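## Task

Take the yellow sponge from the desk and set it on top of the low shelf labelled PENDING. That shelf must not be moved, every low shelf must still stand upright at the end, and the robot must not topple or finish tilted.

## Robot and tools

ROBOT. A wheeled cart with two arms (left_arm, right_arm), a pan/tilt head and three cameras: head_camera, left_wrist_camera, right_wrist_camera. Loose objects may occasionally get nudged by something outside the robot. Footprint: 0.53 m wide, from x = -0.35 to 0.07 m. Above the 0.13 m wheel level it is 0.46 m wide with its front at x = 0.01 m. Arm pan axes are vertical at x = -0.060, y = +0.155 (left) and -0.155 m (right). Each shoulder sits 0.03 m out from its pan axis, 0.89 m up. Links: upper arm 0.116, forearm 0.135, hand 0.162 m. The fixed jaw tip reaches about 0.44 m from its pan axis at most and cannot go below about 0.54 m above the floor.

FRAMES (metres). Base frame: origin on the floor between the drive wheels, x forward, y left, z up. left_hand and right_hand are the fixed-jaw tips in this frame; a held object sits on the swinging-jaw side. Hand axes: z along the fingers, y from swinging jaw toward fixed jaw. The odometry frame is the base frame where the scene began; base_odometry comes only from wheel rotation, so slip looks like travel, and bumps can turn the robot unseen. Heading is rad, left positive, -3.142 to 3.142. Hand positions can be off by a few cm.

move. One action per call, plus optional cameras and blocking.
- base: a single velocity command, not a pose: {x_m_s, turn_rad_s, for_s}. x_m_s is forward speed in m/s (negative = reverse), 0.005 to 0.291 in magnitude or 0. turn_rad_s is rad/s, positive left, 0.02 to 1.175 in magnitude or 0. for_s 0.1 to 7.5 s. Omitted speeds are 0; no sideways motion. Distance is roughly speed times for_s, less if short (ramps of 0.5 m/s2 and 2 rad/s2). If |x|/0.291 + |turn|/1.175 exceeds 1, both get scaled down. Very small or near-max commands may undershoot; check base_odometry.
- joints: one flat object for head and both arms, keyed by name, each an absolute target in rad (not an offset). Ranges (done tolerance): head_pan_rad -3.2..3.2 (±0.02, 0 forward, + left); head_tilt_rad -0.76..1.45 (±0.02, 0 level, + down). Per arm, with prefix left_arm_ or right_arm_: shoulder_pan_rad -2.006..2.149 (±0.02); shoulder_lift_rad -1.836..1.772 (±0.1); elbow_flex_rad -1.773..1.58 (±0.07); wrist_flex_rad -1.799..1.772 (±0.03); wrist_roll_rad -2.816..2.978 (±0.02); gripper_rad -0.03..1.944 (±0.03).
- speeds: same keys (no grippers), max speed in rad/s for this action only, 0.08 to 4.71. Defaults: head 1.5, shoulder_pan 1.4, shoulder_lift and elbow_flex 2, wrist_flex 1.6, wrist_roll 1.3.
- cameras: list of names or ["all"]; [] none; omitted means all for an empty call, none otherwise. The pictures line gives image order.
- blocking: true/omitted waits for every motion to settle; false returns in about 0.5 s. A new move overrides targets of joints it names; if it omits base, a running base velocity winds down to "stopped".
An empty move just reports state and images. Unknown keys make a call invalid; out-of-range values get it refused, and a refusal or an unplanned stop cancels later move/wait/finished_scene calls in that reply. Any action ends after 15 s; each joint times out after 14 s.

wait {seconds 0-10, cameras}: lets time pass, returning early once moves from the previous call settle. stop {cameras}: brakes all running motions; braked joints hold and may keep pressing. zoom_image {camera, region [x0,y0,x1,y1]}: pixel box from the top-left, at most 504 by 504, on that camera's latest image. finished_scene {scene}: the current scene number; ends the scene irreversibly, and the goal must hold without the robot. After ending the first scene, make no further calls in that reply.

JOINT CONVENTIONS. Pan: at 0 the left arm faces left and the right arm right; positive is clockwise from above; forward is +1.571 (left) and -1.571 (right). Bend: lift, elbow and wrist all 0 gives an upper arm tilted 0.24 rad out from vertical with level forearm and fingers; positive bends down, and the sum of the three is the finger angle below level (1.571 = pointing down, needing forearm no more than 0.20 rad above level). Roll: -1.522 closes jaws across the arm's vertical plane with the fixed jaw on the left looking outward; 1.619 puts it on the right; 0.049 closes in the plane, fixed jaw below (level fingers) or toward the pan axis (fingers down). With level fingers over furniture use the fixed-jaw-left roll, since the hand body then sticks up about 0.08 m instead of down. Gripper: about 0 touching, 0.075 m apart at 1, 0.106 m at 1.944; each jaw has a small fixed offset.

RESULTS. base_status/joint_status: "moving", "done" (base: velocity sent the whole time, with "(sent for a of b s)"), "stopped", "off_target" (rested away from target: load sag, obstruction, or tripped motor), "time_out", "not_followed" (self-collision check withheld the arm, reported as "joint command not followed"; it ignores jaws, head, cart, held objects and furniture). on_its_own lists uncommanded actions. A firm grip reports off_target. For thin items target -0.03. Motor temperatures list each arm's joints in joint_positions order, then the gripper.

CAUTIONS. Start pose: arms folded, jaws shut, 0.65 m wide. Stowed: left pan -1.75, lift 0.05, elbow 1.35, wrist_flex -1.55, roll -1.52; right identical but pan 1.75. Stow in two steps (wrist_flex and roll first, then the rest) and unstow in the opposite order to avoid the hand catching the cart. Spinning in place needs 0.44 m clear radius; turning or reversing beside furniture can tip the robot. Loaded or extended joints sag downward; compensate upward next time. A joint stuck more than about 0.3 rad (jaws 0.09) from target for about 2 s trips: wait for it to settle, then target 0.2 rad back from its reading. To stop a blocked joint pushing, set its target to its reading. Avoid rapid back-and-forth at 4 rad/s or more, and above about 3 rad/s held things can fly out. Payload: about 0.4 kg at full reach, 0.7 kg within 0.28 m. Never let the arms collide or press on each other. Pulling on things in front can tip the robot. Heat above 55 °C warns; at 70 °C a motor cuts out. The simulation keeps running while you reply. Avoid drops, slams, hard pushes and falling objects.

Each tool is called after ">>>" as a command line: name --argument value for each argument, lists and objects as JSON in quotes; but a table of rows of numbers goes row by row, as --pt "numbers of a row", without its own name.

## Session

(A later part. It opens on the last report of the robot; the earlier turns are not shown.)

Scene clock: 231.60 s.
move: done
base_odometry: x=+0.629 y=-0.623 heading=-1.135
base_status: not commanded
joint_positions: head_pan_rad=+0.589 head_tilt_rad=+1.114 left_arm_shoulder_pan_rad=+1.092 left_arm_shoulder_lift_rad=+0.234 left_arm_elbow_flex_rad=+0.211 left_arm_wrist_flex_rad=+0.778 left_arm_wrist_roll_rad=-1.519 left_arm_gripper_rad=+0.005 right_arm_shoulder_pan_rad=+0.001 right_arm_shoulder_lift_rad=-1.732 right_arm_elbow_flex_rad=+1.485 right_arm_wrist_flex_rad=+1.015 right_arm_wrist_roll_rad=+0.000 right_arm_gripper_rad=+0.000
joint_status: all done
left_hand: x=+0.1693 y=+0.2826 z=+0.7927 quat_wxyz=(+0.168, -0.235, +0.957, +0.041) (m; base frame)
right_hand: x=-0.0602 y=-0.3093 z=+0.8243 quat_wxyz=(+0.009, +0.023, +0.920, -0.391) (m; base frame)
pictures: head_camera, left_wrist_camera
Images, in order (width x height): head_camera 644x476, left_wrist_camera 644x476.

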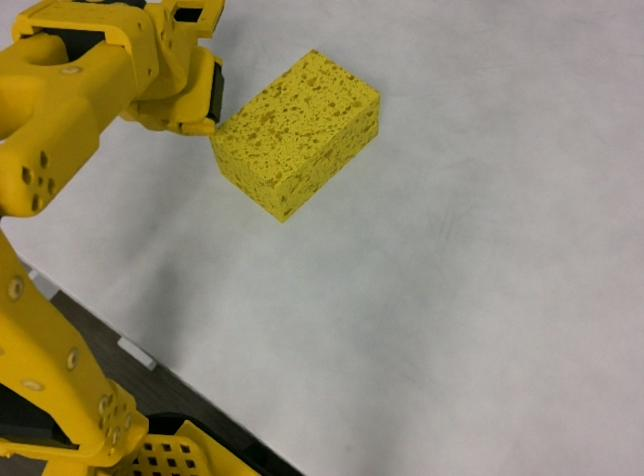

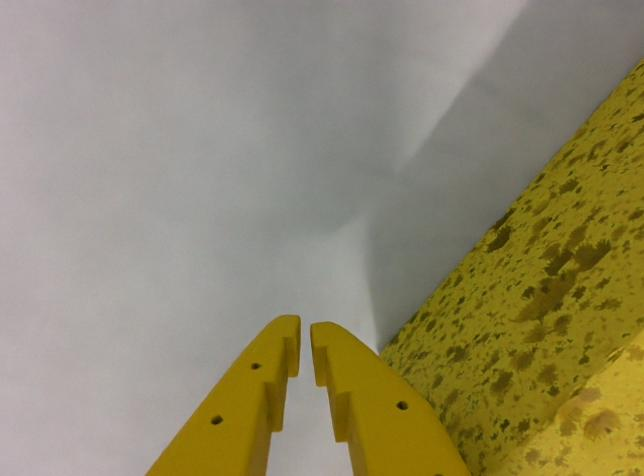

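>>> move --joints '{"left_arm_shoulder_lift_rad":0.2,"left_arm_elbow_flex_rad":-0.6,"left_arm_wrist_flex_rad":1.5}'

>>> move --joints '{"left_arm_shoulder_pan_rad":1.193,"left_arm_wrist_roll_rad":-2.1,"left_arm_gripper_rad":1.85,"left_arm_shoulder_lift_rad":0.618,"left_arm_elbow_flex_rad":-0.98,"left_arm_wrist_flex_rad":1.61}' --cameras '["left_wrist_camera","head_camera"]'

Scene clock: 246.10 s.
move: done
base_odometry: x=+0.629 y=-0.623 heading=-1.135
base_status: not commanded
joint_positions: head_pan_rad=+0.589 head_tilt_rad=+1.114 left_arm_shoulder_pan_rad=+1.094 left_arm_shoulder_lift_rad=+0.234 left_arm_elbow_flex_rad=-0.567 left_arm_wrist_flex_rad=+1.496 left_arm_wrist_roll_rad=-1.519 left_arm_gripper_rad=+0.005 right_arm_shoulder_pan_rad=+0.001 right_arm_shoulder_lift_rad=-1.732 right_arm_elbow_flex_rad=+1.485 right_arm_wrist_flex_rad=+1.015 right_arm_wrist_roll_rad=+0.000 right_arm_gripper_rad=+0.000
joint_status: all done
left_hand: x=+0.1790 y=+0.2872 z=+0.8986 quat_wxyz=(+0.197, -0.233, +0.951, +0.048) (m; base frame)
right_hand: x=-0.0602 y=-0.3093 z=+0.8243 quat_wxyz=(+0.009, +0.023, +0.920, -0.391) (m; base frame)
pictures: none

Scene clock: 247.57 s.
move: done
base_odometry: x=+0.629 y=-0.623 heading=-1.135
base_status: not commanded
joint_positions: head_pan_rad=+0.589 head_tilt_rad=+1.114 left_arm_shoulder_pan_rad=+1.186 left_arm_shoulder_lift_rad=+0.628 left_arm_elbow_flex_rad=-0.947 left_arm_wrist_flex_rad=+1.605 left_arm_wrist_roll_rad=-2.096 left_arm_gripper_rad=+1.842 right_arm_shoulder_pan_rad=+0.003 right_arm_shoulder_lift_rad=-1.732 right_arm_elbow_flex_rad=+1.485 right_arm_wrist_flex_rad=+1.015 right_arm_wrist_roll_rad=+0.000 right_arm_gripper_rad=+0.000
joint_status: all done
left_hand: x=+0.2107 y=+0.2718 z=+0.8631 quat_wxyz=(+0.126, +0.093, +0.985, +0.066) (m; base frame)
right_hand: x=-0.0604 y=-0.3093 z=+0.8243 quat_wxyz=(+0.009, +0.024, +0.920, -0.391) (m; base frame)
pictures: head_camera, left_wrist_camera
Images, in order (width x height): head_camera 644x476, left_wrist_camera 644x476.

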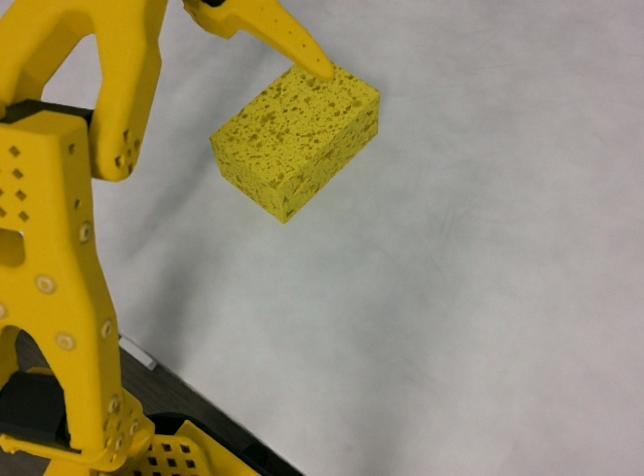

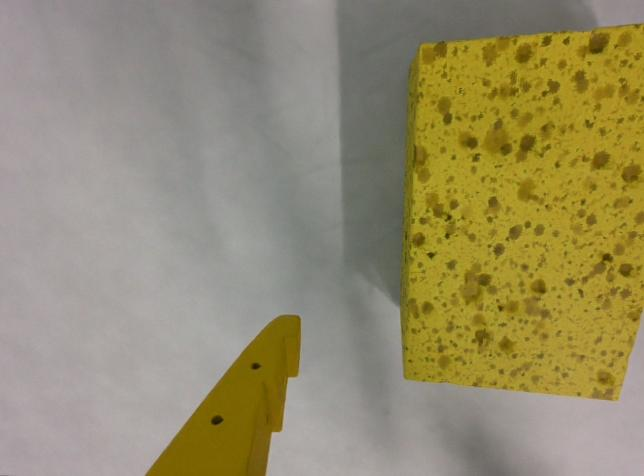

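>>> move --joints '{"left_arm_shoulder_pan_rad":1.213,"left_arm_shoulder_lift_rad":0.59,"left_arm_elbow_flex_rad":-0.57,"left_arm_wrist_flex_rad":1.19}' --speeds '{"left_arm_shoulder_lift_rad":0.3,"left_arm_elbow_flex_rad":0.5,"left_arm_wrist_flex_rad":0.5}' --cameras '["left_wrist_camera"]'

Scene clock: 259.57 s.
move: done
base_odometry: x=+0.629 y=-0.623 heading=-1.135
base_status: not commanded
joint_positions: head_pan_rad=+0.589 head_tilt_rad=+1.114 left_arm_shoulder_pan_rad=+1.210 left_arm_shoulder_lift_rad=+0.628 left_arm_elbow_flex_rad=-0.567 left_arm_wrist_flex_rad=+1.198 left_arm_wrist_roll_rad=-2.096 left_arm_gripper_rad=+1.842 right_arm_shoulder_pan_rad=+0.003 right_arm_shoulder_lift_rad=-1.732 right_arm_elbow_flex_rad=+1.485 right_arm_wrist_flex_rad=+1.015 right_arm_wrist_roll_rad=+0.000 right_arm_gripper_rad=+0.000
joint_status: all done
left_hand: x=+0.2252 y=+0.2695 z=+0.8141 quat_wxyz=(+0.138, +0.105, +0.982, +0.070) (m; base frame)
right_hand: x=-0.0604 y=-0.3093 z=+0.8243 quat_wxyz=(+0.009, +0.024, +0.920, -0.391) (m; base frame)
pictures: left_wrist_camera
Images, in order (width x height): left_wrist_camera 644x476.

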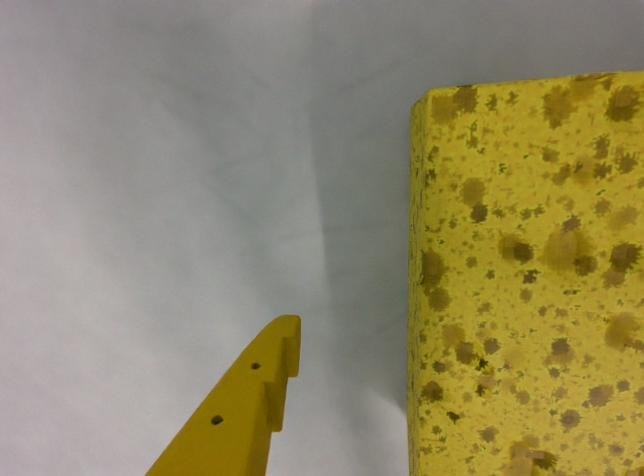

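>>> move --joints '{"left_arm_shoulder_pan_rad":1.263}'

>>> move --joints '{"left_arm_shoulder_lift_rad":0.59,"left_arm_elbow_flex_rad":-0.36,"left_arm_wrist_flex_rad":0.97}' --speeds '{"left_arm_elbow_flex_rad":0.3,"left_arm_wrist_flex_rad":0.3}' --cameras '["left_wrist_camera","head_camera"]'

Scene clock: 266.23 s.
move: done
base_odometry: x=+0.629 y=-0.623 heading=-1.135
base_status: not commanded
joint_positions: head_pan_rad=+0.589 head_tilt_rad=+1.114 left_arm_shoulder_pan_rad=+1.258 left_arm_shoulder_lift_rad=+0.628 left_arm_elbow_flex_rad=-0.567 left_arm_wrist_flex_rad=+1.198 left_arm_wrist_roll_rad=-2.096 left_arm_gripper_rad=+1.842 right_arm_shoulder_pan_rad=+0.003 right_arm_shoulder_lift_rad=-1.732 right_arm_elbow_flex_rad=+1.485 right_arm_wrist_flex_rad=+1.015 right_arm_wrist_roll_rad=+0.000 right_arm_gripper_rad=+0.000
joint_status: all done
left_hand: x=+0.2303 y=+0.2558 z=+0.8141 quat_wxyz=(+0.140, +0.129, +0.979, +0.067) (m; base frame)
right_hand: x=-0.0604 y=-0.3093 z=+0.8243 quat_wxyz=(+0.009, +0.024, +0.920, -0.391) (m; base frame)
pictures: none

Scene clock: 267.47 s.
move: done
base_odometry: x=+0.629 y=-0.623 heading=-1.135
base_status: not commanded
joint_positions: head_pan_rad=+0.589 head_tilt_rad=+1.114 left_arm_shoulder_pan_rad=+1.258 left_arm_shoulder_lift_rad=+0.628 left_arm_elbow_flex_rad=-0.358 left_arm_wrist_flex_rad=+0.979 left_arm_wrist_roll_rad=-2.096 left_arm_gripper_rad=+1.842 right_arm_shoulder_pan_rad=+0.003 right_arm_shoulder_lift_rad=-1.732 right_arm_elbow_flex_rad=+1.485 right_arm_wrist_flex_rad=+1.015 right_arm_wrist_roll_rad=+0.000 right_arm_gripper_rad=+0.000
joint_status: all done
left_hand: x=+0.2285 y=+0.2552 z=+0.7868 quat_wxyz=(+0.145, +0.129, +0.979, +0.069) (m; base frame)
right_hand: x=-0.0604 y=-0.3093 z=+0.8243 quat_wxyz=(+0.009, +0.024, +0.920, -0.391) (m; base frame)
pictures: head_camera, left_wrist_camera
Images, in order (width x height): head_camera 644x476, left_wrist_camera 644x476.

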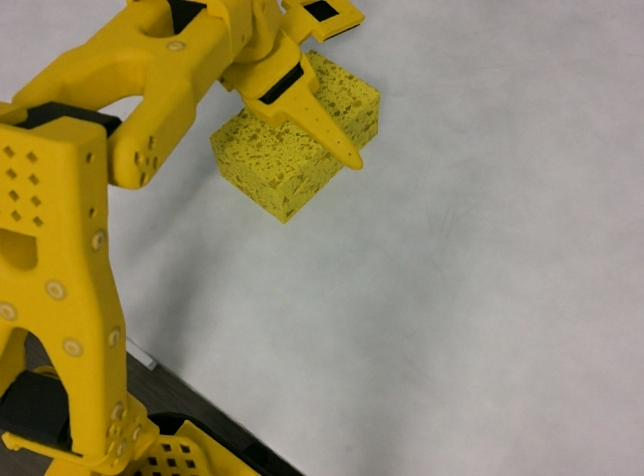

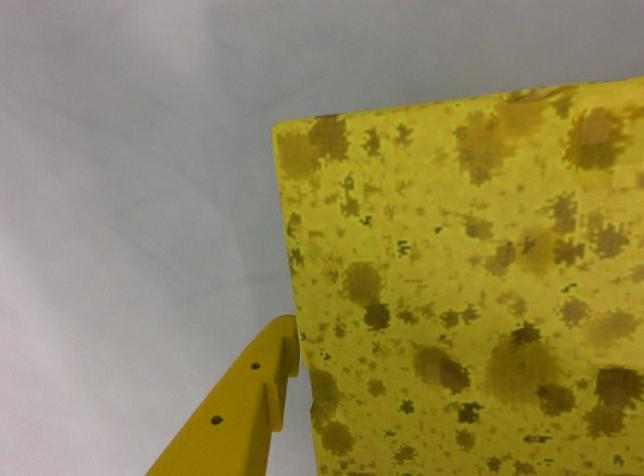

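Good; the jaw is astride. Close.

>>> move --joints '{"left_arm_gripper_rad":0.75}'

>>> move --joints '{"left_arm_gripper_rad":0.9}' --cameras '["left_wrist_camera","head_camera"]'

Scene clock: 274.17 s.
move: off_target
base_odometry: x=+0.629 y=-0.623 heading=-1.135
base_status: not commanded
joint_positions: head_pan_rad=+0.589 head_tilt_rad=+1.114 left_arm_shoulder_pan_rad=+1.267 left_arm_shoulder_lift_rad=+0.610 left_arm_elbow_flex_rad=-0.358 left_arm_wrist_flex_rad=+0.979 left_arm_wrist_roll_rad=-2.096 left_arm_gripper_rad=+0.933 right_arm_shoulder_pan_rad=+0.004 right_arm_shoulder_lift_rad=-1.732 right_arm_elbow_flex_rad=+1.485 right_arm_wrist_flex_rad=+1.015 right_arm_wrist_roll_rad=+0.000 right_arm_gripper_rad=+0.000
joint_status: left_arm_gripper_rad off_target (ended at +0.933, target +0.750)
left_hand: x=+0.2312 y=+0.2531 z=+0.7918 quat_wxyz=(+0.153, +0.133, +0.977, +0.072) (m; base frame)
right_hand: x=-0.0607 y=-0.3093 z=+0.8243 quat_wxyz=(+0.009, +0.024, +0.920, -0.391) (m; base frame)
pictures: none

Scene clock: 274.47 s.
move: off_target
base_odometry: x=+0.629 y=-0.623 heading=-1.135
base_status: not commanded
joint_positions: head_pan_rad=+0.589 head_tilt_rad=+1.114 left_arm_shoulder_pan_rad=+1.267 left_arm_shoulder_lift_rad=+0.610 left_arm_elbow_flex_rad=-0.358 left_arm_wrist_flex_rad=+0.979 left_arm_wrist_roll_rad=-2.096 left_arm_gripper_rad=+0.956 right_arm_shoulder_pan_rad=+0.004 right_arm_shoulder_lift_rad=-1.732 right_arm_elbow_flex_rad=+1.485 right_arm_wrist_flex_rad=+1.015 right_arm_wrist_roll_rad=+0.000 right_arm_gripper_rad=+0.000
joint_status: left_arm_gripper_rad off_target (ended at +0.956, target +0.900)
left_hand: x=+0.2312 y=+0.2531 z=+0.7918 quat_wxyz=(+0.153, +0.133, +0.977, +0.072) (m; base frame)
right_hand: x=-0.0607 y=-0.3093 z=+0.8243 quat_wxyz=(+0.009, +0.024, +0.920, -0.391) (m; base frame)
pictures: head_camera, left_wrist_camera
Images, in order (width x height): head_camera 644x476, left_wrist_camera 644x476.

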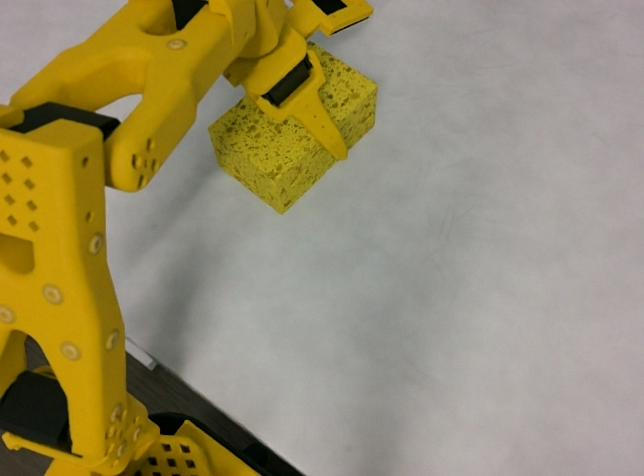

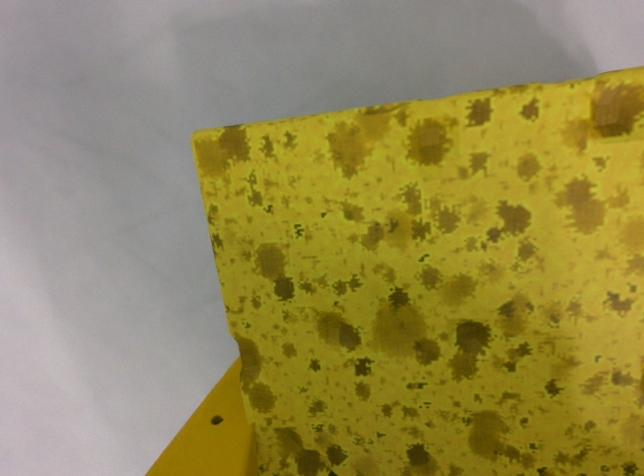

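>>> move --joints '{"left_arm_shoulder_lift_rad":0.3,"left_arm_gripper_rad":0.83}' --speeds '{"left_arm_shoulder_lift_rad":0.3}'

>>> move --joints '{"left_arm_shoulder_lift_rad":-0.1,"left_arm_elbow_flex_rad":-0.156,"left_arm_wrist_flex_rad":1.1,"head_pan_rad":0.5,"head_tilt_rad":0.7}' --speeds '{"left_arm_shoulder_lift_rad":0.3,"left_arm_elbow_flex_rad":0.3,"left_arm_wrist_flex_rad":0.3}' --cameras '["left_wrist_camera","head_camera"]'

Scene clock: 283.63 s.
move: off_target
base_odometry: x=+0.629 y=-0.623 heading=-1.135
base_status: not commanded
joint_positions: head_pan_rad=+0.589 head_tilt_rad=+1.114 left_arm_shoulder_pan_rad=+1.266 left_arm_shoulder_lift_rad=+0.363 left_arm_elbow_flex_rad=-0.357 left_arm_wrist_flex_rad=+0.979 left_arm_wrist_roll_rad=-2.096 left_arm_gripper_rad=+0.936 right_arm_shoulder_pan_rad=+0.004 right_arm_shoulder_lift_rad=-1.732 right_arm_elbow_flex_rad=+1.485 right_arm_wrist_flex_rad=+1.015 right_arm_wrist_roll_rad=+0.000 right_arm_gripper_rad=+0.000
joint_status: left_arm_gripper_rad off_target (ended at +0.935, target +0.830); the others done
left_hand: x=+0.2467 y=+0.2585 z=+0.8623 quat_wxyz=(+0.261, +0.128, +0.949, +0.123) (m; base frame)
right_hand: x=-0.0607 y=-0.3093 z=+0.8243 quat_wxyz=(+0.009, +0.024, +0.920, -0.391) (m; base frame)
pictures: none

Scene clock: 285.47 s.
move: done
base_odometry: x=+0.629 y=-0.623 heading=-1.135
base_status: not commanded
joint_positions: head_pan_rad=+0.509 head_tilt_rad=+0.713 left_arm_shoulder_pan_rad=+1.266 left_arm_shoulder_lift_rad=-0.050 left_arm_elbow_flex_rad=-0.153 left_arm_wrist_flex_rad=+1.097 left_arm_wrist_roll_rad=-2.096 left_arm_gripper_rad=+0.936 right_arm_shoulder_pan_rad=+0.004 right_arm_shoulder_lift_rad=-1.732 right_arm_elbow_flex_rad=+1.485 right_arm_wrist_flex_rad=+1.015 right_arm_wrist_roll_rad=+0.000 right_arm_gripper_rad=+0.000
joint_status: all done
left_hand: x=+0.2123 y=+0.2476 z=+0.9175 quat_wxyz=(+0.300, +0.126, +0.935, +0.141) (m; base frame)
right_hand: x=-0.0607 y=-0.3093 z=+0.8243 quat_wxyz=(+0.009, +0.024, +0.920, -0.391) (m; base frame)
pictures: head_camera, left_wrist_camera
Images, in order (width x height): head_camera 644x476, left_wrist_camera 644x476.

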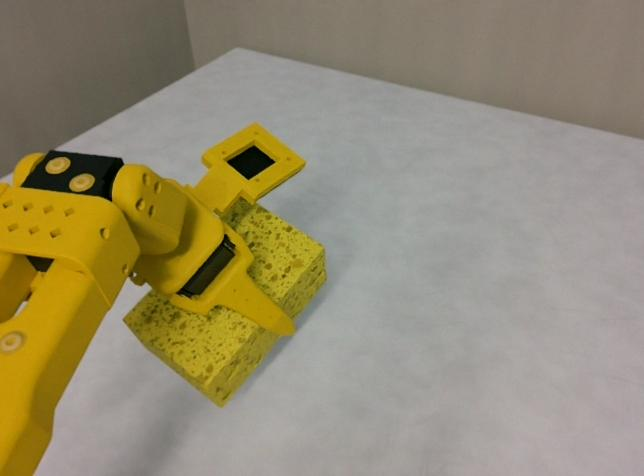

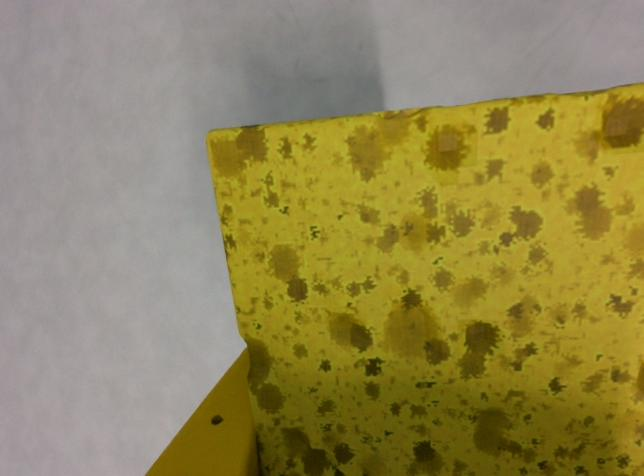

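Held. Back off and look around.

>>> move --base '{"x_m_s":-0.18,"for_s":2.8}' --joints '{"head_pan_rad":-1.0,"head_tilt_rad":0.05,"left_arm_shoulder_pan_rad":1.5}' --cameras '["head_camera"]'

>>> move --joints '{"head_pan_rad":-1.9}' --cameras '["head_camera"]'

>>> move --joints '{"head_pan_rad":-2.8}' --cameras '["head_camera"]'

>>> move --joints '{"head_pan_rad":2.6}' --speeds '{"head_pan_rad":4}' --cameras '["head_camera"]'

>>> move --joints '{"head_pan_rad":1.6}' --cameras '["head_camera"]'

Scene clock: 296.47 s.
move: done
base_odometry: x=+0.414 y=-0.166 heading=-1.130
base_status: done (sent for 2.8 of 2.8 s)
joint_positions: head_pan_rad=-0.991 head_tilt_rad=+0.061 left_arm_shoulder_pan_rad=+1.493 left_arm_shoulder_lift_rad=-0.052 left_arm_elbow_flex_rad=-0.153 left_arm_wrist_flex_rad=+1.097 left_arm_wrist_roll_rad=-2.105 left_arm_gripper_rad=+0.936 right_arm_shoulder_pan_rad=-0.002 right_arm_shoulder_lift_rad=-1.732 right_arm_elbow_flex_rad=+1.485 right_arm_wrist_flex_rad=+1.015 right_arm_wrist_roll_rad=+0.000 right_arm_gripper_rad=+0.000
joint_status: all done
left_hand: x=+0.2261 y=+0.1840 z=+0.9179 quat_wxyz=(+0.315, +0.236, +0.913, +0.108) (m; base frame)
right_hand: x=-0.0597 y=-0.3093 z=+0.8243 quat_wxyz=(+0.010, +0.021, +0.920, -0.390) (m; base frame)
pictures: head_camera
Images, in order (width x height): head_camera 644x476.

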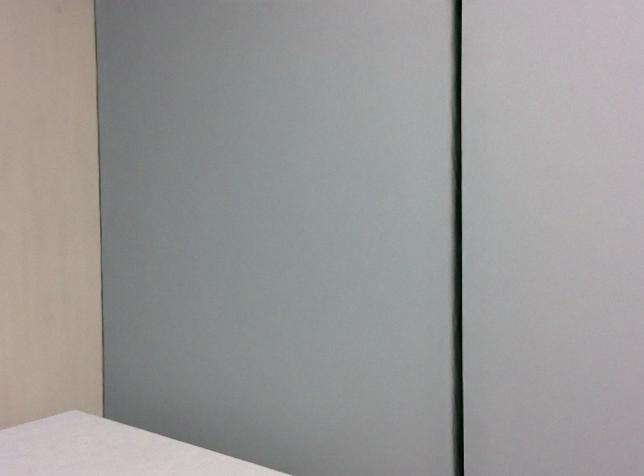

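Scene clock: 297.87 s.
move: done
base_odometry: x=+0.414 y=-0.166 heading=-1.130
base_status: not commanded
joint_positions: head_pan_rad=-1.891 head_tilt_rad=+0.061 left_arm_shoulder_pan_rad=+1.493 left_arm_shoulder_lift_rad=-0.052 left_arm_elbow_flex_rad=-0.153 left_arm_wrist_flex_rad=+1.097 left_arm_wrist_roll_rad=-2.105 left_arm_gripper_rad=+0.936 right_arm_shoulder_pan_rad=-0.002 right_arm_shoulder_lift_rad=-1.732 right_arm_elbow_flex_rad=+1.485 right_arm_wrist_flex_rad=+1.015 right_arm_wrist_roll_rad=+0.000 right_arm_gripper_rad=+0.000
joint_status: all done
left_hand: x=+0.2261 y=+0.1840 z=+0.9179 quat_wxyz=(+0.315, +0.236, +0.913, +0.108) (m; base frame)
right_hand: x=-0.0597 y=-0.3093 z=+0.8243 quat_wxyz=(+0.010, +0.021, +0.920, -0.390) (m; base frame)
pictures: head_camera
Images, in order (width x height): head_camera 644x476.

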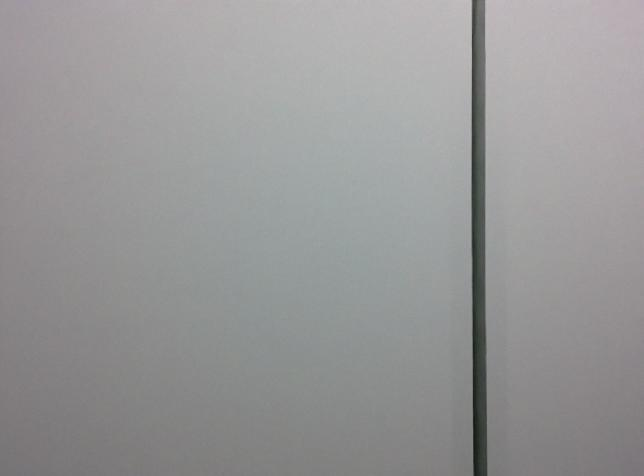

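Scene clock: 299.27 s.
move: done
base_odometry: x=+0.414 y=-0.166 heading=-1.130
base_status: not commanded
joint_positions: head_pan_rad=-2.790 head_tilt_rad=+0.061 left_arm_shoulder_pan_rad=+1.493 left_arm_shoulder_lift_rad=-0.052 left_arm_elbow_flex_rad=-0.153 left_arm_wrist_flex_rad=+1.097 left_arm_wrist_roll_rad=-2.105 left_arm_gripper_rad=+0.936 right_arm_shoulder_pan_rad=-0.002 right_arm_shoulder_lift_rad=-1.732 right_arm_elbow_flex_rad=+1.485 right_arm_wrist_flex_rad=+1.015 right_arm_wrist_roll_rad=+0.000 right_arm_gripper_rad=+0.000
joint_status: all done
left_hand: x=+0.2261 y=+0.1840 z=+0.9179 quat_wxyz=(+0.315, +0.236, +0.913, +0.108) (m; base frame)
right_hand: x=-0.0597 y=-0.3093 z=+0.8243 quat_wxyz=(+0.010, +0.021, +0.920, -0.390) (m; base frame)
pictures: head_camera
Images, in order (width x height): head_camera 644x476.

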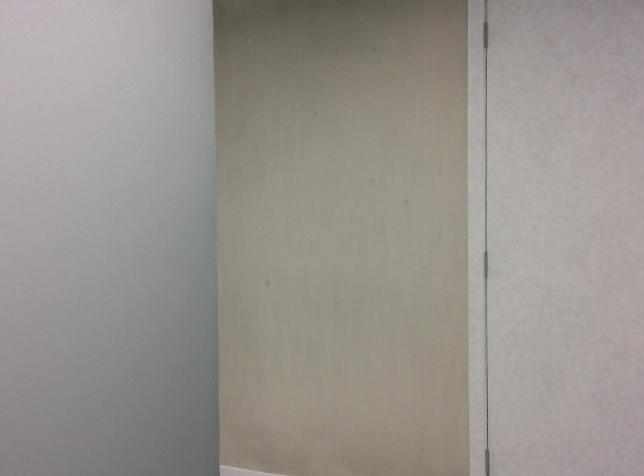

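Scene clock: 301.33 s.
move: done
base_odometry: x=+0.414 y=-0.166 heading=-1.130
base_status: not commanded
joint_positions: head_pan_rad=+2.589 head_tilt_rad=+0.061 left_arm_shoulder_pan_rad=+1.493 left_arm_shoulder_lift_rad=-0.052 left_arm_elbow_flex_rad=-0.153 left_arm_wrist_flex_rad=+1.097 left_arm_wrist_roll_rad=-2.105 left_arm_gripper_rad=+0.936 right_arm_shoulder_pan_rad=-0.002 right_arm_shoulder_lift_rad=-1.732 right_arm_elbow_flex_rad=+1.485 right_arm_wrist_flex_rad=+1.015 right_arm_wrist_roll_rad=+0.000 right_arm_gripper_rad=+0.000
joint_status: all done
left_hand: x=+0.2261 y=+0.1840 z=+0.9179 quat_wxyz=(+0.315, +0.236, +0.913, +0.108) (m; base frame)
right_hand: x=-0.0597 y=-0.3093 z=+0.8243 quat_wxyz=(+0.010, +0.021, +0.920, -0.390) (m; base frame)
pictures: head_camera
Images, in order (width x height): head_camera 644x476.

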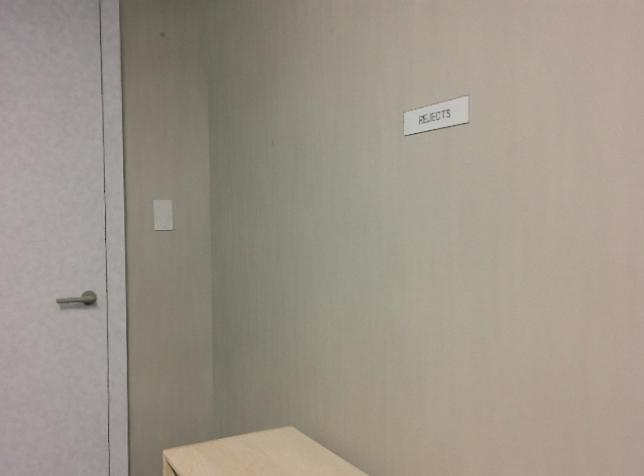

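Scene clock: 302.80 s.
move: done
base_odometry: x=+0.414 y=-0.166 heading=-1.130
base_status: not commanded
joint_positions: head_pan_rad=+1.609 head_tilt_rad=+0.061 left_arm_shoulder_pan_rad=+1.493 left_arm_shoulder_lift_rad=-0.052 left_arm_elbow_flex_rad=-0.153 left_arm_wrist_flex_rad=+1.097 left_arm_wrist_roll_rad=-2.105 left_arm_gripper_rad=+0.936 right_arm_shoulder_pan_rad=-0.002 right_arm_shoulder_lift_rad=-1.732 right_arm_elbow_flex_rad=+1.485 right_arm_wrist_flex_rad=+1.015 right_arm_wrist_roll_rad=+0.000 right_arm_gripper_rad=+0.000
joint_status: all done
left_hand: x=+0.2261 y=+0.1840 z=+0.9179 quat_wxyz=(+0.315, +0.236, +0.913, +0.108) (m; base frame)
right_hand: x=-0.0597 y=-0.3093 z=+0.8243 quat_wxyz=(+0.010, +0.021, +0.920, -0.390) (m; base frame)
pictures: head_camera
Images, in order (width x height): head_camera 644x476.

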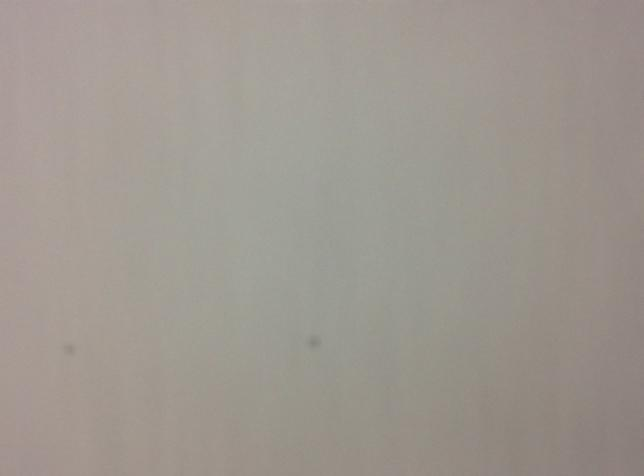

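>>> move --joints '{"head_pan_rad":-2.7,"head_tilt_rad":0.45}' --speeds '{"head_pan_rad":4}' --cameras '["head_camera"]'

Scene clock: 316.20 s.
move: done
base_odometry: x=+0.414 y=-0.166 heading=-1.130
base_status: not commanded
joint_positions: head_pan_rad=-2.691 head_tilt_rad=+0.442 left_arm_shoulder_pan_rad=+1.493 left_arm_shoulder_lift_rad=-0.052 left_arm_elbow_flex_rad=-0.153 left_arm_wrist_flex_rad=+1.097 left_arm_wrist_roll_rad=-2.105 left_arm_gripper_rad=+0.936 right_arm_shoulder_pan_rad=-0.002 right_arm_shoulder_lift_rad=-1.732 right_arm_elbow_flex_rad=+1.485 right_arm_wrist_flex_rad=+1.015 right_arm_wrist_roll_rad=+0.000 right_arm_gripper_rad=+0.000
joint_status: all done
left_hand: x=+0.2261 y=+0.1840 z=+0.9179 quat_wxyz=(+0.315, +0.236, +0.913, +0.108) (m; base frame)
right_hand: x=-0.0597 y=-0.3093 z=+0.8243 quat_wxyz=(+0.010, +0.021, +0.920, -0.390) (m; base frame)
pictures: head_camera
Images, in order (width x height): head_camera 644x476.

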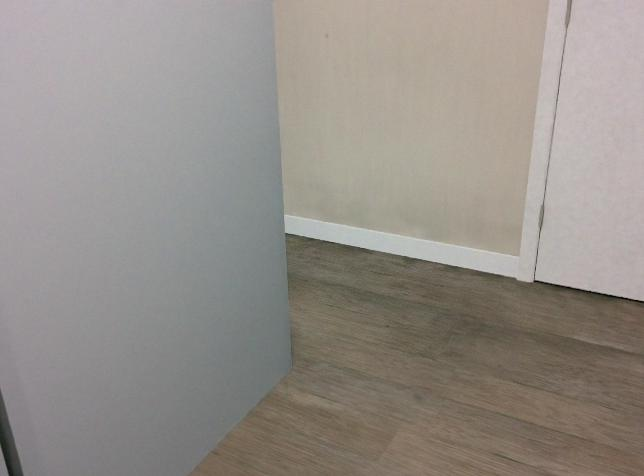

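>>> move --base '{"turn_rad_s":0.2,"for_s":0.4}'

>>> move --base '{"x_m_s":-0.2,"for_s":7.5}' --cameras '["head_camera"]'

Scene clock: 336.17 s.
move: done
base_odometry: x=+0.414 y=-0.166 heading=-1.056
base_status: done (sent for 0.4 of 0.4 s)
joint_positions: head_pan_rad=-2.691 head_tilt_rad=+0.442 left_arm_shoulder_pan_rad=+1.497 left_arm_shoulder_lift_rad=-0.052 left_arm_elbow_flex_rad=-0.153 left_arm_wrist_flex_rad=+1.097 left_arm_wrist_roll_rad=-2.105 left_arm_gripper_rad=+0.936 right_arm_shoulder_pan_rad=+0.004 right_arm_shoulder_lift_rad=-1.732 right_arm_elbow_flex_rad=+1.485 right_arm_wrist_flex_rad=+1.015 right_arm_wrist_roll_rad=+0.000 right_arm_gripper_rad=+0.000
joint_status: not commanded
left_hand: x=+0.2263 y=+0.1826 z=+0.9179 quat_wxyz=(+0.315, +0.238, +0.913, +0.107) (m; base frame)
right_hand: x=-0.0607 y=-0.3093 z=+0.8243 quat_wxyz=(+0.009, +0.024, +0.920, -0.391) (m; base frame)
pictures: none

Scene clock: 344.83 s.
move: done
base_odometry: x=-0.330 y=+1.136 heading=-1.051
base_status: done (sent for 7.5 of 7.5 s)
joint_positions: head_pan_rad=-2.691 head_tilt_rad=+0.442 left_arm_shoulder_pan_rad=+1.497 left_arm_shoulder_lift_rad=-0.052 left_arm_elbow_flex_rad=-0.153 left_arm_wrist_flex_rad=+1.097 left_arm_wrist_roll_rad=-2.105 left_arm_gripper_rad=+0.936 right_arm_shoulder_pan_rad=-0.002 right_arm_shoulder_lift_rad=-1.732 right_arm_elbow_flex_rad=+1.485 right_arm_wrist_flex_rad=+1.015 right_arm_wrist_roll_rad=+0.000 right_arm_gripper_rad=+0.000
joint_status: not commanded
left_hand: x=+0.2263 y=+0.1826 z=+0.9179 quat_wxyz=(+0.315, +0.238, +0.913, +0.107) (m; base frame)
right_hand: x=-0.0597 y=-0.3093 z=+0.8243 quat_wxyz=(+0.010, +0.021, +0.920, -0.390) (m; base frame)
pictures: head_camera
Images, in order (width x height): head_camera 644x476.

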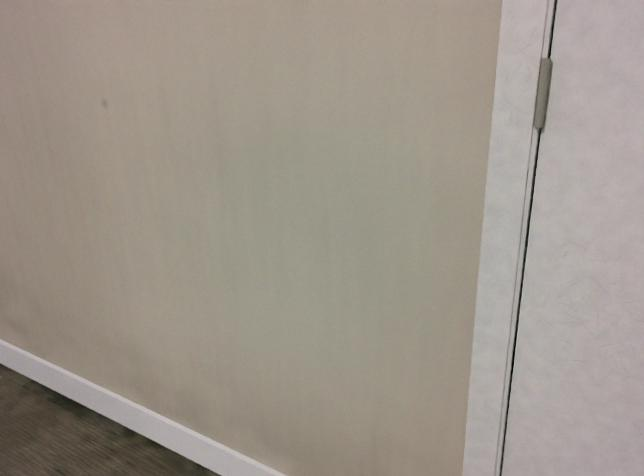

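>>> move --base '{"x_m_s":-0.15,"for_s":3.0}' --joints '{"head_pan_rad":-1.5,"head_tilt_rad":0.5}' --cameras '["head_camera"]'

>>> move --joints '{"head_tilt_rad":0.0}' --cameras '["head_camera"]'

Scene clock: 359.43 s.
move: done
base_odometry: x=-0.553 y=+1.527 heading=-1.054
base_status: done (sent for 3 of 3 s)
joint_positions: head_pan_rad=-1.511 head_tilt_rad=+0.493 left_arm_shoulder_pan_rad=+1.497 left_arm_shoulder_lift_rad=-0.052 left_arm_elbow_flex_rad=-0.153 left_arm_wrist_flex_rad=+1.097 left_arm_wrist_roll_rad=-2.105 left_arm_gripper_rad=+0.936 right_arm_shoulder_pan_rad=-0.004 right_arm_shoulder_lift_rad=-1.732 right_arm_elbow_flex_rad=+1.485 right_arm_wrist_flex_rad=+1.015 right_arm_wrist_roll_rad=+0.000 right_arm_gripper_rad=+0.000
joint_status: all done
left_hand: x=+0.2263 y=+0.1826 z=+0.9179 quat_wxyz=(+0.315, +0.238, +0.913, +0.107) (m; base frame)
right_hand: x=-0.0595 y=-0.3093 z=+0.8243 quat_wxyz=(+0.010, +0.021, +0.920, -0.390) (m; base frame)
pictures: head_camera
Images, in order (width x height): head_camera 644x476.

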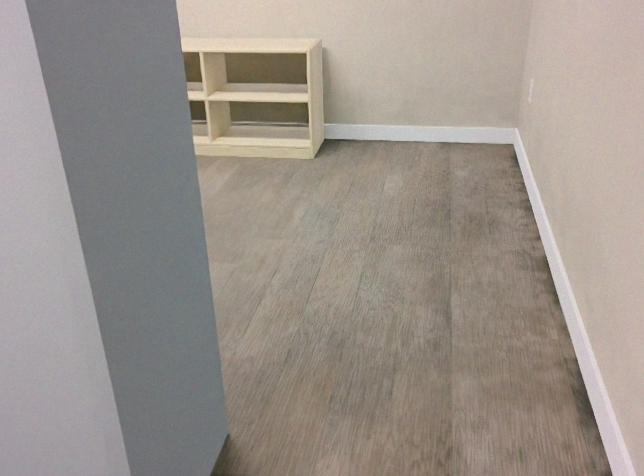

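Scene clock: 360.57 s.
move: done
base_odometry: x=-0.553 y=+1.527 heading=-1.054
base_status: not commanded
joint_positions: head_pan_rad=-1.511 head_tilt_rad=+0.010 left_arm_shoulder_pan_rad=+1.497 left_arm_shoulder_lift_rad=-0.052 left_arm_elbow_flex_rad=-0.153 left_arm_wrist_flex_rad=+1.097 left_arm_wrist_roll_rad=-2.105 left_arm_gripper_rad=+0.936 right_arm_shoulder_pan_rad=-0.004 right_arm_shoulder_lift_rad=-1.732 right_arm_elbow_flex_rad=+1.485 right_arm_wrist_flex_rad=+1.015 right_arm_wrist_roll_rad=+0.000 right_arm_gripper_rad=+0.000
joint_status: all done
left_hand: x=+0.2263 y=+0.1826 z=+0.9179 quat_wxyz=(+0.315, +0.238, +0.913, +0.107) (m; base frame)
right_hand: x=-0.0595 y=-0.3093 z=+0.8243 quat_wxyz=(+0.010, +0.021, +0.920, -0.390) (m; base frame)
pictures: head_camera
Images, in order (width x height): head_camera 644x476.

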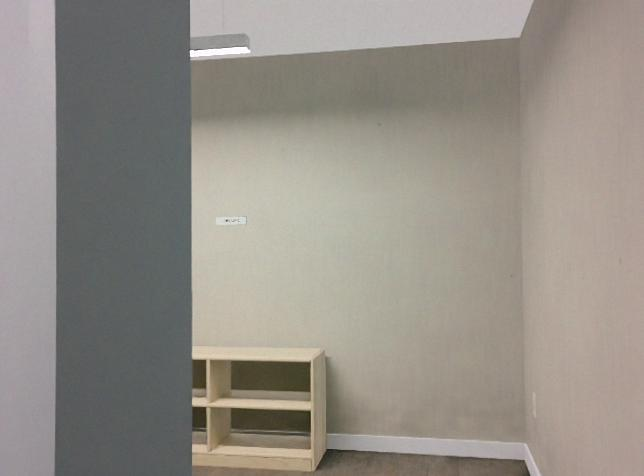

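>>> zoom_image --camera "head_camera" --region '[190, 200, 270, 240]'

>>> move --base '{"turn_rad_s":-0.4,"for_s":4.1}' --joints '{"head_pan_rad":0.3,"head_tilt_rad":0.4}' --cameras '["head_camera"]'

Scaled by 6.300.

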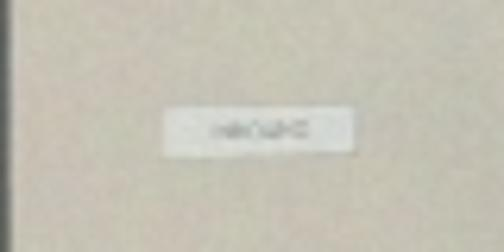

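Scene clock: 371.77 s.
move: done
base_odometry: x=-0.553 y=+1.527 heading=-2.694
base_status: done (sent for 4.1 of 4.1 s)
joint_positions: head_pan_rad=+0.290 head_tilt_rad=+0.393 left_arm_shoulder_pan_rad=+1.502 left_arm_shoulder_lift_rad=-0.052 left_arm_elbow_flex_rad=-0.153 left_arm_wrist_flex_rad=+1.097 left_arm_wrist_roll_rad=-2.105 left_arm_gripper_rad=+0.936 right_arm_shoulder_pan_rad=+0.000 right_arm_shoulder_lift_rad=-1.732 right_arm_elbow_flex_rad=+1.485 right_arm_wrist_flex_rad=+1.015 right_arm_wrist_roll_rad=+0.000 right_arm_gripper_rad=+0.000
joint_status: all done
left_hand: x=+0.2264 y=+0.1813 z=+0.9179 quat_wxyz=(+0.315, +0.240, +0.912, +0.107) (m; base frame)
right_hand: x=-0.0599 y=-0.3093 z=+0.8243 quat_wxyz=(+0.010, +0.022, +0.920, -0.391) (m; base frame)
pictures: head_camera
Images, in order (width x height): head_camera 644x476.

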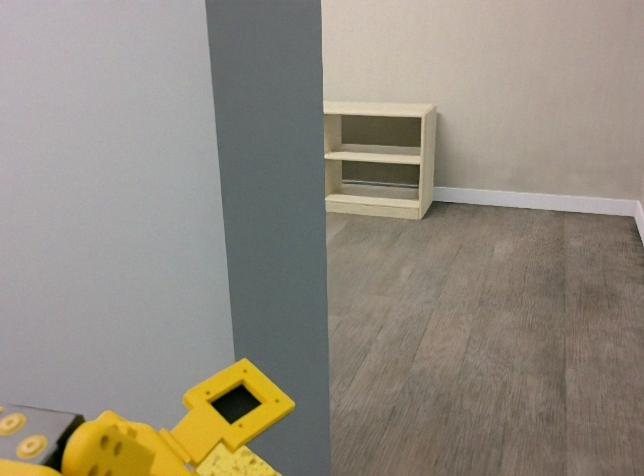

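>>> move --base '{"x_m_s":0.2,"for_s":6.2}' --joints '{"head_pan_rad":0.2,"head_tilt_rad":0.0}' --cameras '["head_camera"]'

>>> move --joints '{"head_pan_rad":1.1,"head_tilt_rad":0.2}' --cameras '["head_camera"]'

>>> move --joints '{"head_pan_rad":1.9}' --cameras '["head_camera"]'

Scene clock: 385.43 s.
move: done
base_odometry: x=-1.672 y=+0.990 heading=-2.692
base_status: done (sent for 6.2 of 6.2 s)
joint_positions: head_pan_rad=+0.209 head_tilt_rad=+0.010 left_arm_shoulder_pan_rad=+1.502 left_arm_shoulder_lift_rad=-0.053 left_arm_elbow_flex_rad=-0.153 left_arm_wrist_flex_rad=+1.097 left_arm_wrist_roll_rad=-2.105 left_arm_gripper_rad=+0.936 right_arm_shoulder_pan_rad=+0.001 right_arm_shoulder_lift_rad=-1.732 right_arm_elbow_flex_rad=+1.485 right_arm_wrist_flex_rad=+1.015 right_arm_wrist_roll_rad=+0.000 right_arm_gripper_rad=+0.000
joint_status: all done
left_hand: x=+0.2264 y=+0.1813 z=+0.9183 quat_wxyz=(+0.316, +0.240, +0.912, +0.107) (m; base frame)
right_hand: x=-0.0602 y=-0.3093 z=+0.8243 quat_wxyz=(+0.009, +0.023, +0.920, -0.391) (m; base frame)
pictures: head_camera
Images, in order (width x height): head_camera 644x476.

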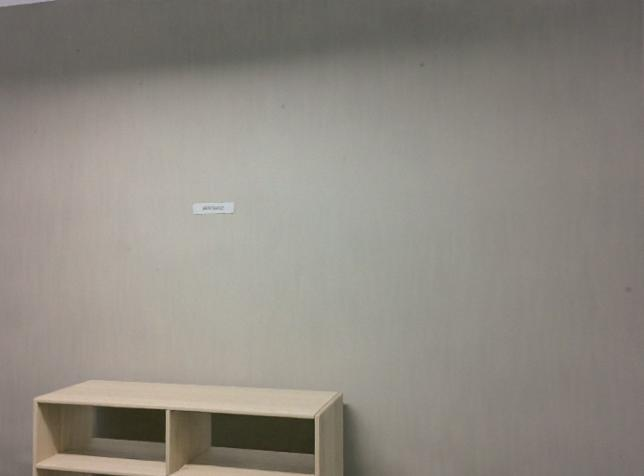

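Scene clock: 386.83 s.
move: done
base_odometry: x=-1.672 y=+0.990 heading=-2.692
base_status: not commanded
joint_positions: head_pan_rad=+1.089 head_tilt_rad=+0.192 left_arm_shoulder_pan_rad=+1.502 left_arm_shoulder_lift_rad=-0.053 left_arm_elbow_flex_rad=-0.153 left_arm_wrist_flex_rad=+1.097 left_arm_wrist_roll_rad=-2.105 left_arm_gripper_rad=+0.936 right_arm_shoulder_pan_rad=+0.001 right_arm_shoulder_lift_rad=-1.732 right_arm_elbow_flex_rad=+1.485 right_arm_wrist_flex_rad=+1.015 right_arm_wrist_roll_rad=+0.000 right_arm_gripper_rad=+0.000
joint_status: all done
left_hand: x=+0.2264 y=+0.1813 z=+0.9183 quat_wxyz=(+0.316, +0.240, +0.912, +0.107) (m; base frame)
right_hand: x=-0.0602 y=-0.3093 z=+0.8243 quat_wxyz=(+0.009, +0.023, +0.920, -0.391) (m; base frame)
pictures: head_camera
Images, in order (width x height): head_camera 644x476.

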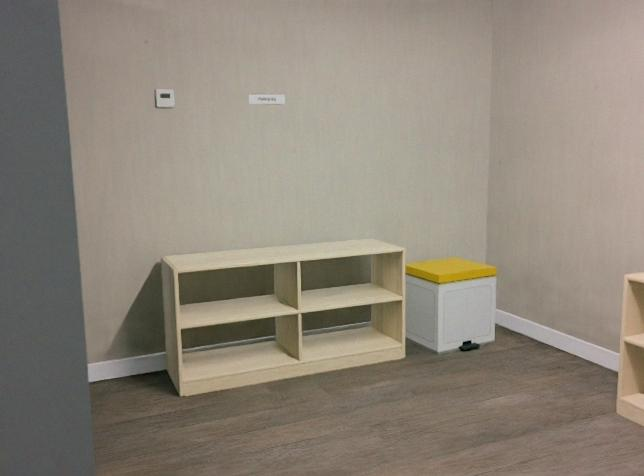

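Scene clock: 388.17 s.
move: done
base_odometry: x=-1.672 y=+0.990 heading=-2.692
base_status: not commanded
joint_positions: head_pan_rad=+1.890 head_tilt_rad=+0.192 left_arm_shoulder_pan_rad=+1.502 left_arm_shoulder_lift_rad=-0.053 left_arm_elbow_flex_rad=-0.153 left_arm_wrist_flex_rad=+1.097 left_arm_wrist_roll_rad=-2.105 left_arm_gripper_rad=+0.936 right_arm_shoulder_pan_rad=+0.001 right_arm_shoulder_lift_rad=-1.732 right_arm_elbow_flex_rad=+1.485 right_arm_wrist_flex_rad=+1.015 right_arm_wrist_roll_rad=+0.000 right_arm_gripper_rad=+0.000
joint_status: all done
left_hand: x=+0.2264 y=+0.1813 z=+0.9183 quat_wxyz=(+0.316, +0.240, +0.912, +0.107) (m; base frame)
right_hand: x=-0.0602 y=-0.3093 z=+0.8243 quat_wxyz=(+0.009, +0.023, +0.920, -0.391) (m; base frame)
pictures: head_camera
Images, in order (width x height): head_camera 644x476.

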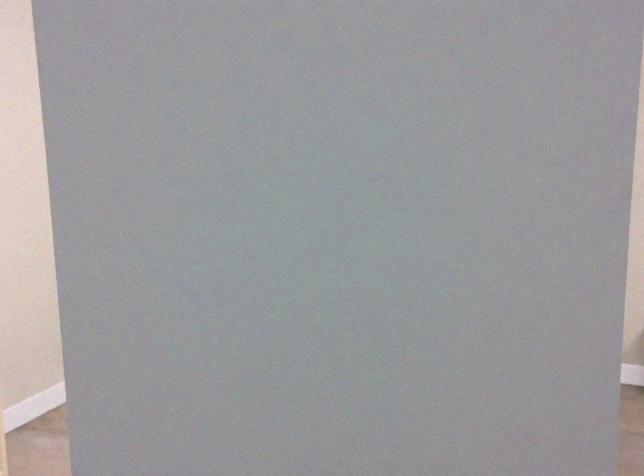

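>>> move --joints '{"head_pan_rad":1.09,"head_tilt_rad":0.2}' --cameras '["head_camera"]'

>>> zoom_image --camera "head_camera" --region '[235, 85, 300, 115]'

>>> move --joints '{"head_pan_rad":0.2,"head_tilt_rad":0.1}' --cameras '["head_camera"]'

>>> zoom_image --camera "head_camera" --region '[180, 135, 250, 170]'

Scene clock: 397.70 s.
move: done
base_odometry: x=-1.672 y=+0.990 heading=-2.692
base_status: not commanded
joint_positions: head_pan_rad=+1.100 head_tilt_rad=+0.192 left_arm_shoulder_pan_rad=+1.502 left_arm_shoulder_lift_rad=-0.053 left_arm_elbow_flex_rad=-0.153 left_arm_wrist_flex_rad=+1.097 left_arm_wrist_roll_rad=-2.105 left_arm_gripper_rad=+0.936 right_arm_shoulder_pan_rad=+0.001 right_arm_shoulder_lift_rad=-1.732 right_arm_elbow_flex_rad=+1.485 right_arm_wrist_flex_rad=+1.015 right_arm_wrist_roll_rad=+0.000 right_arm_gripper_rad=+0.000
joint_status: all done
left_hand: x=+0.2264 y=+0.1813 z=+0.9183 quat_wxyz=(+0.316, +0.240, +0.912, +0.107) (m; base frame)
right_hand: x=-0.0602 y=-0.3093 z=+0.8243 quat_wxyz=(+0.009, +0.023, +0.920, -0.391) (m; base frame)
pictures: head_camera
Images, in order (width x height): head_camera 644x476.

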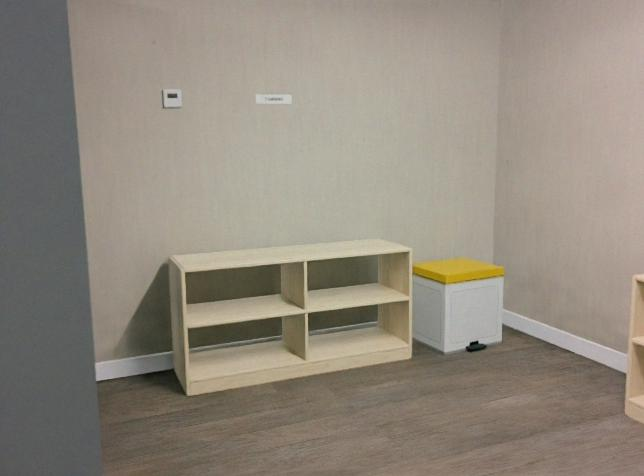

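Scaled by 7.754.

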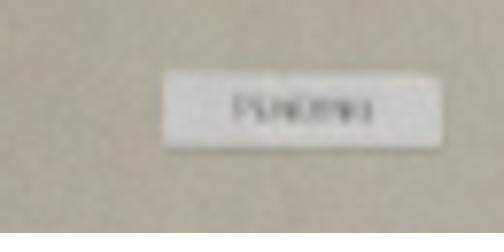

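Scene clock: 399.10 s.
move: done
base_odometry: x=-1.672 y=+0.990 heading=-2.692
base_status: not commanded
joint_positions: head_pan_rad=+0.209 head_tilt_rad=+0.111 left_arm_shoulder_pan_rad=+1.502 left_arm_shoulder_lift_rad=-0.053 left_arm_elbow_flex_rad=-0.153 left_arm_wrist_flex_rad=+1.097 left_arm_wrist_roll_rad=-2.105 left_arm_gripper_rad=+0.936 right_arm_shoulder_pan_rad=+0.001 right_arm_shoulder_lift_rad=-1.732 right_arm_elbow_flex_rad=+1.485 right_arm_wrist_flex_rad=+1.015 right_arm_wrist_roll_rad=+0.000 right_arm_gripper_rad=+0.000
joint_status: all done
left_hand: x=+0.2264 y=+0.1813 z=+0.9183 quat_wxyz=(+0.316, +0.240, +0.912, +0.107) (m; base frame)
right_hand: x=-0.0602 y=-0.3093 z=+0.8243 quat_wxyz=(+0.009, +0.023, +0.920, -0.391) (m; base frame)
pictures: head_camera
Images, in order (width x height): head_camera 644x476.

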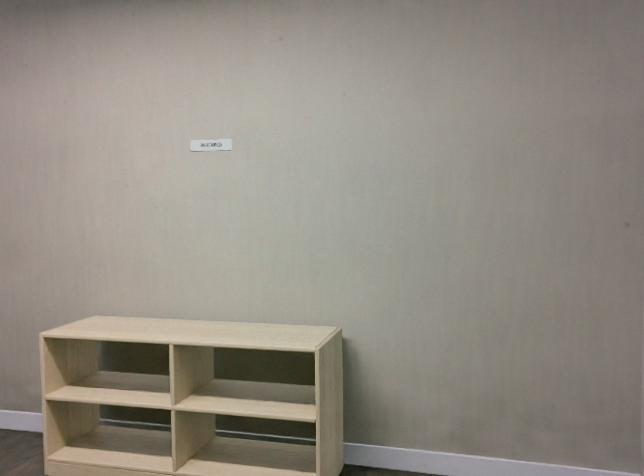

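Scaled by 7.200.

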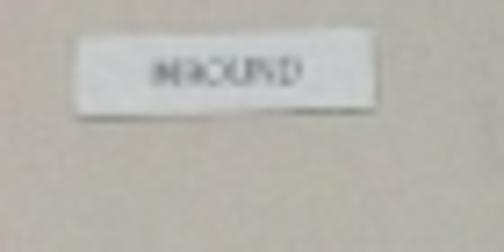

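>>> move --joints '{"head_pan_rad":1.6,"head_tilt_rad":0.6}' --cameras '["head_camera"]'

Scene clock: 415.70 s.
move: done
base_odometry: x=-1.672 y=+0.990 heading=-2.692
base_status: not commanded
joint_positions: head_pan_rad=+1.589 head_tilt_rad=+0.593 left_arm_shoulder_pan_rad=+1.502 left_arm_shoulder_lift_rad=-0.053 left_arm_elbow_flex_rad=-0.153 left_arm_wrist_flex_rad=+1.097 left_arm_wrist_roll_rad=-2.105 left_arm_gripper_rad=+0.936 right_arm_shoulder_pan_rad=+0.001 right_arm_shoulder_lift_rad=-1.732 right_arm_elbow_flex_rad=+1.485 right_arm_wrist_flex_rad=+1.015 right_arm_wrist_roll_rad=+0.000 right_arm_gripper_rad=+0.000
joint_status: all done
left_hand: x=+0.2264 y=+0.1813 z=+0.9183 quat_wxyz=(+0.316, +0.240, +0.912, +0.107) (m; base frame)
right_hand: x=-0.0602 y=-0.3093 z=+0.8243 quat_wxyz=(+0.009, +0.023, +0.920, -0.391) (m; base frame)
pictures: head_camera
Images, in order (width x height): head_camera 644x476.

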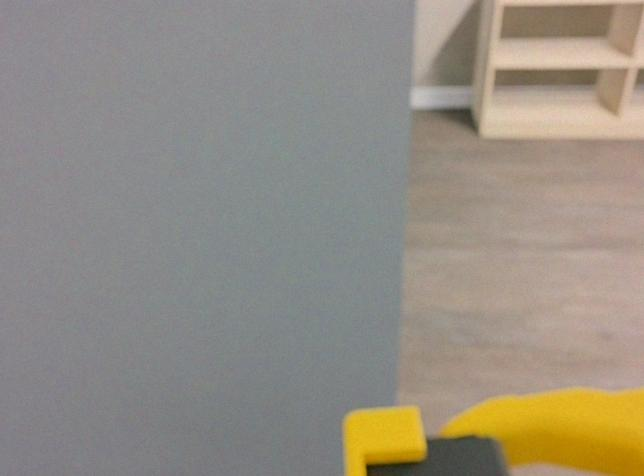

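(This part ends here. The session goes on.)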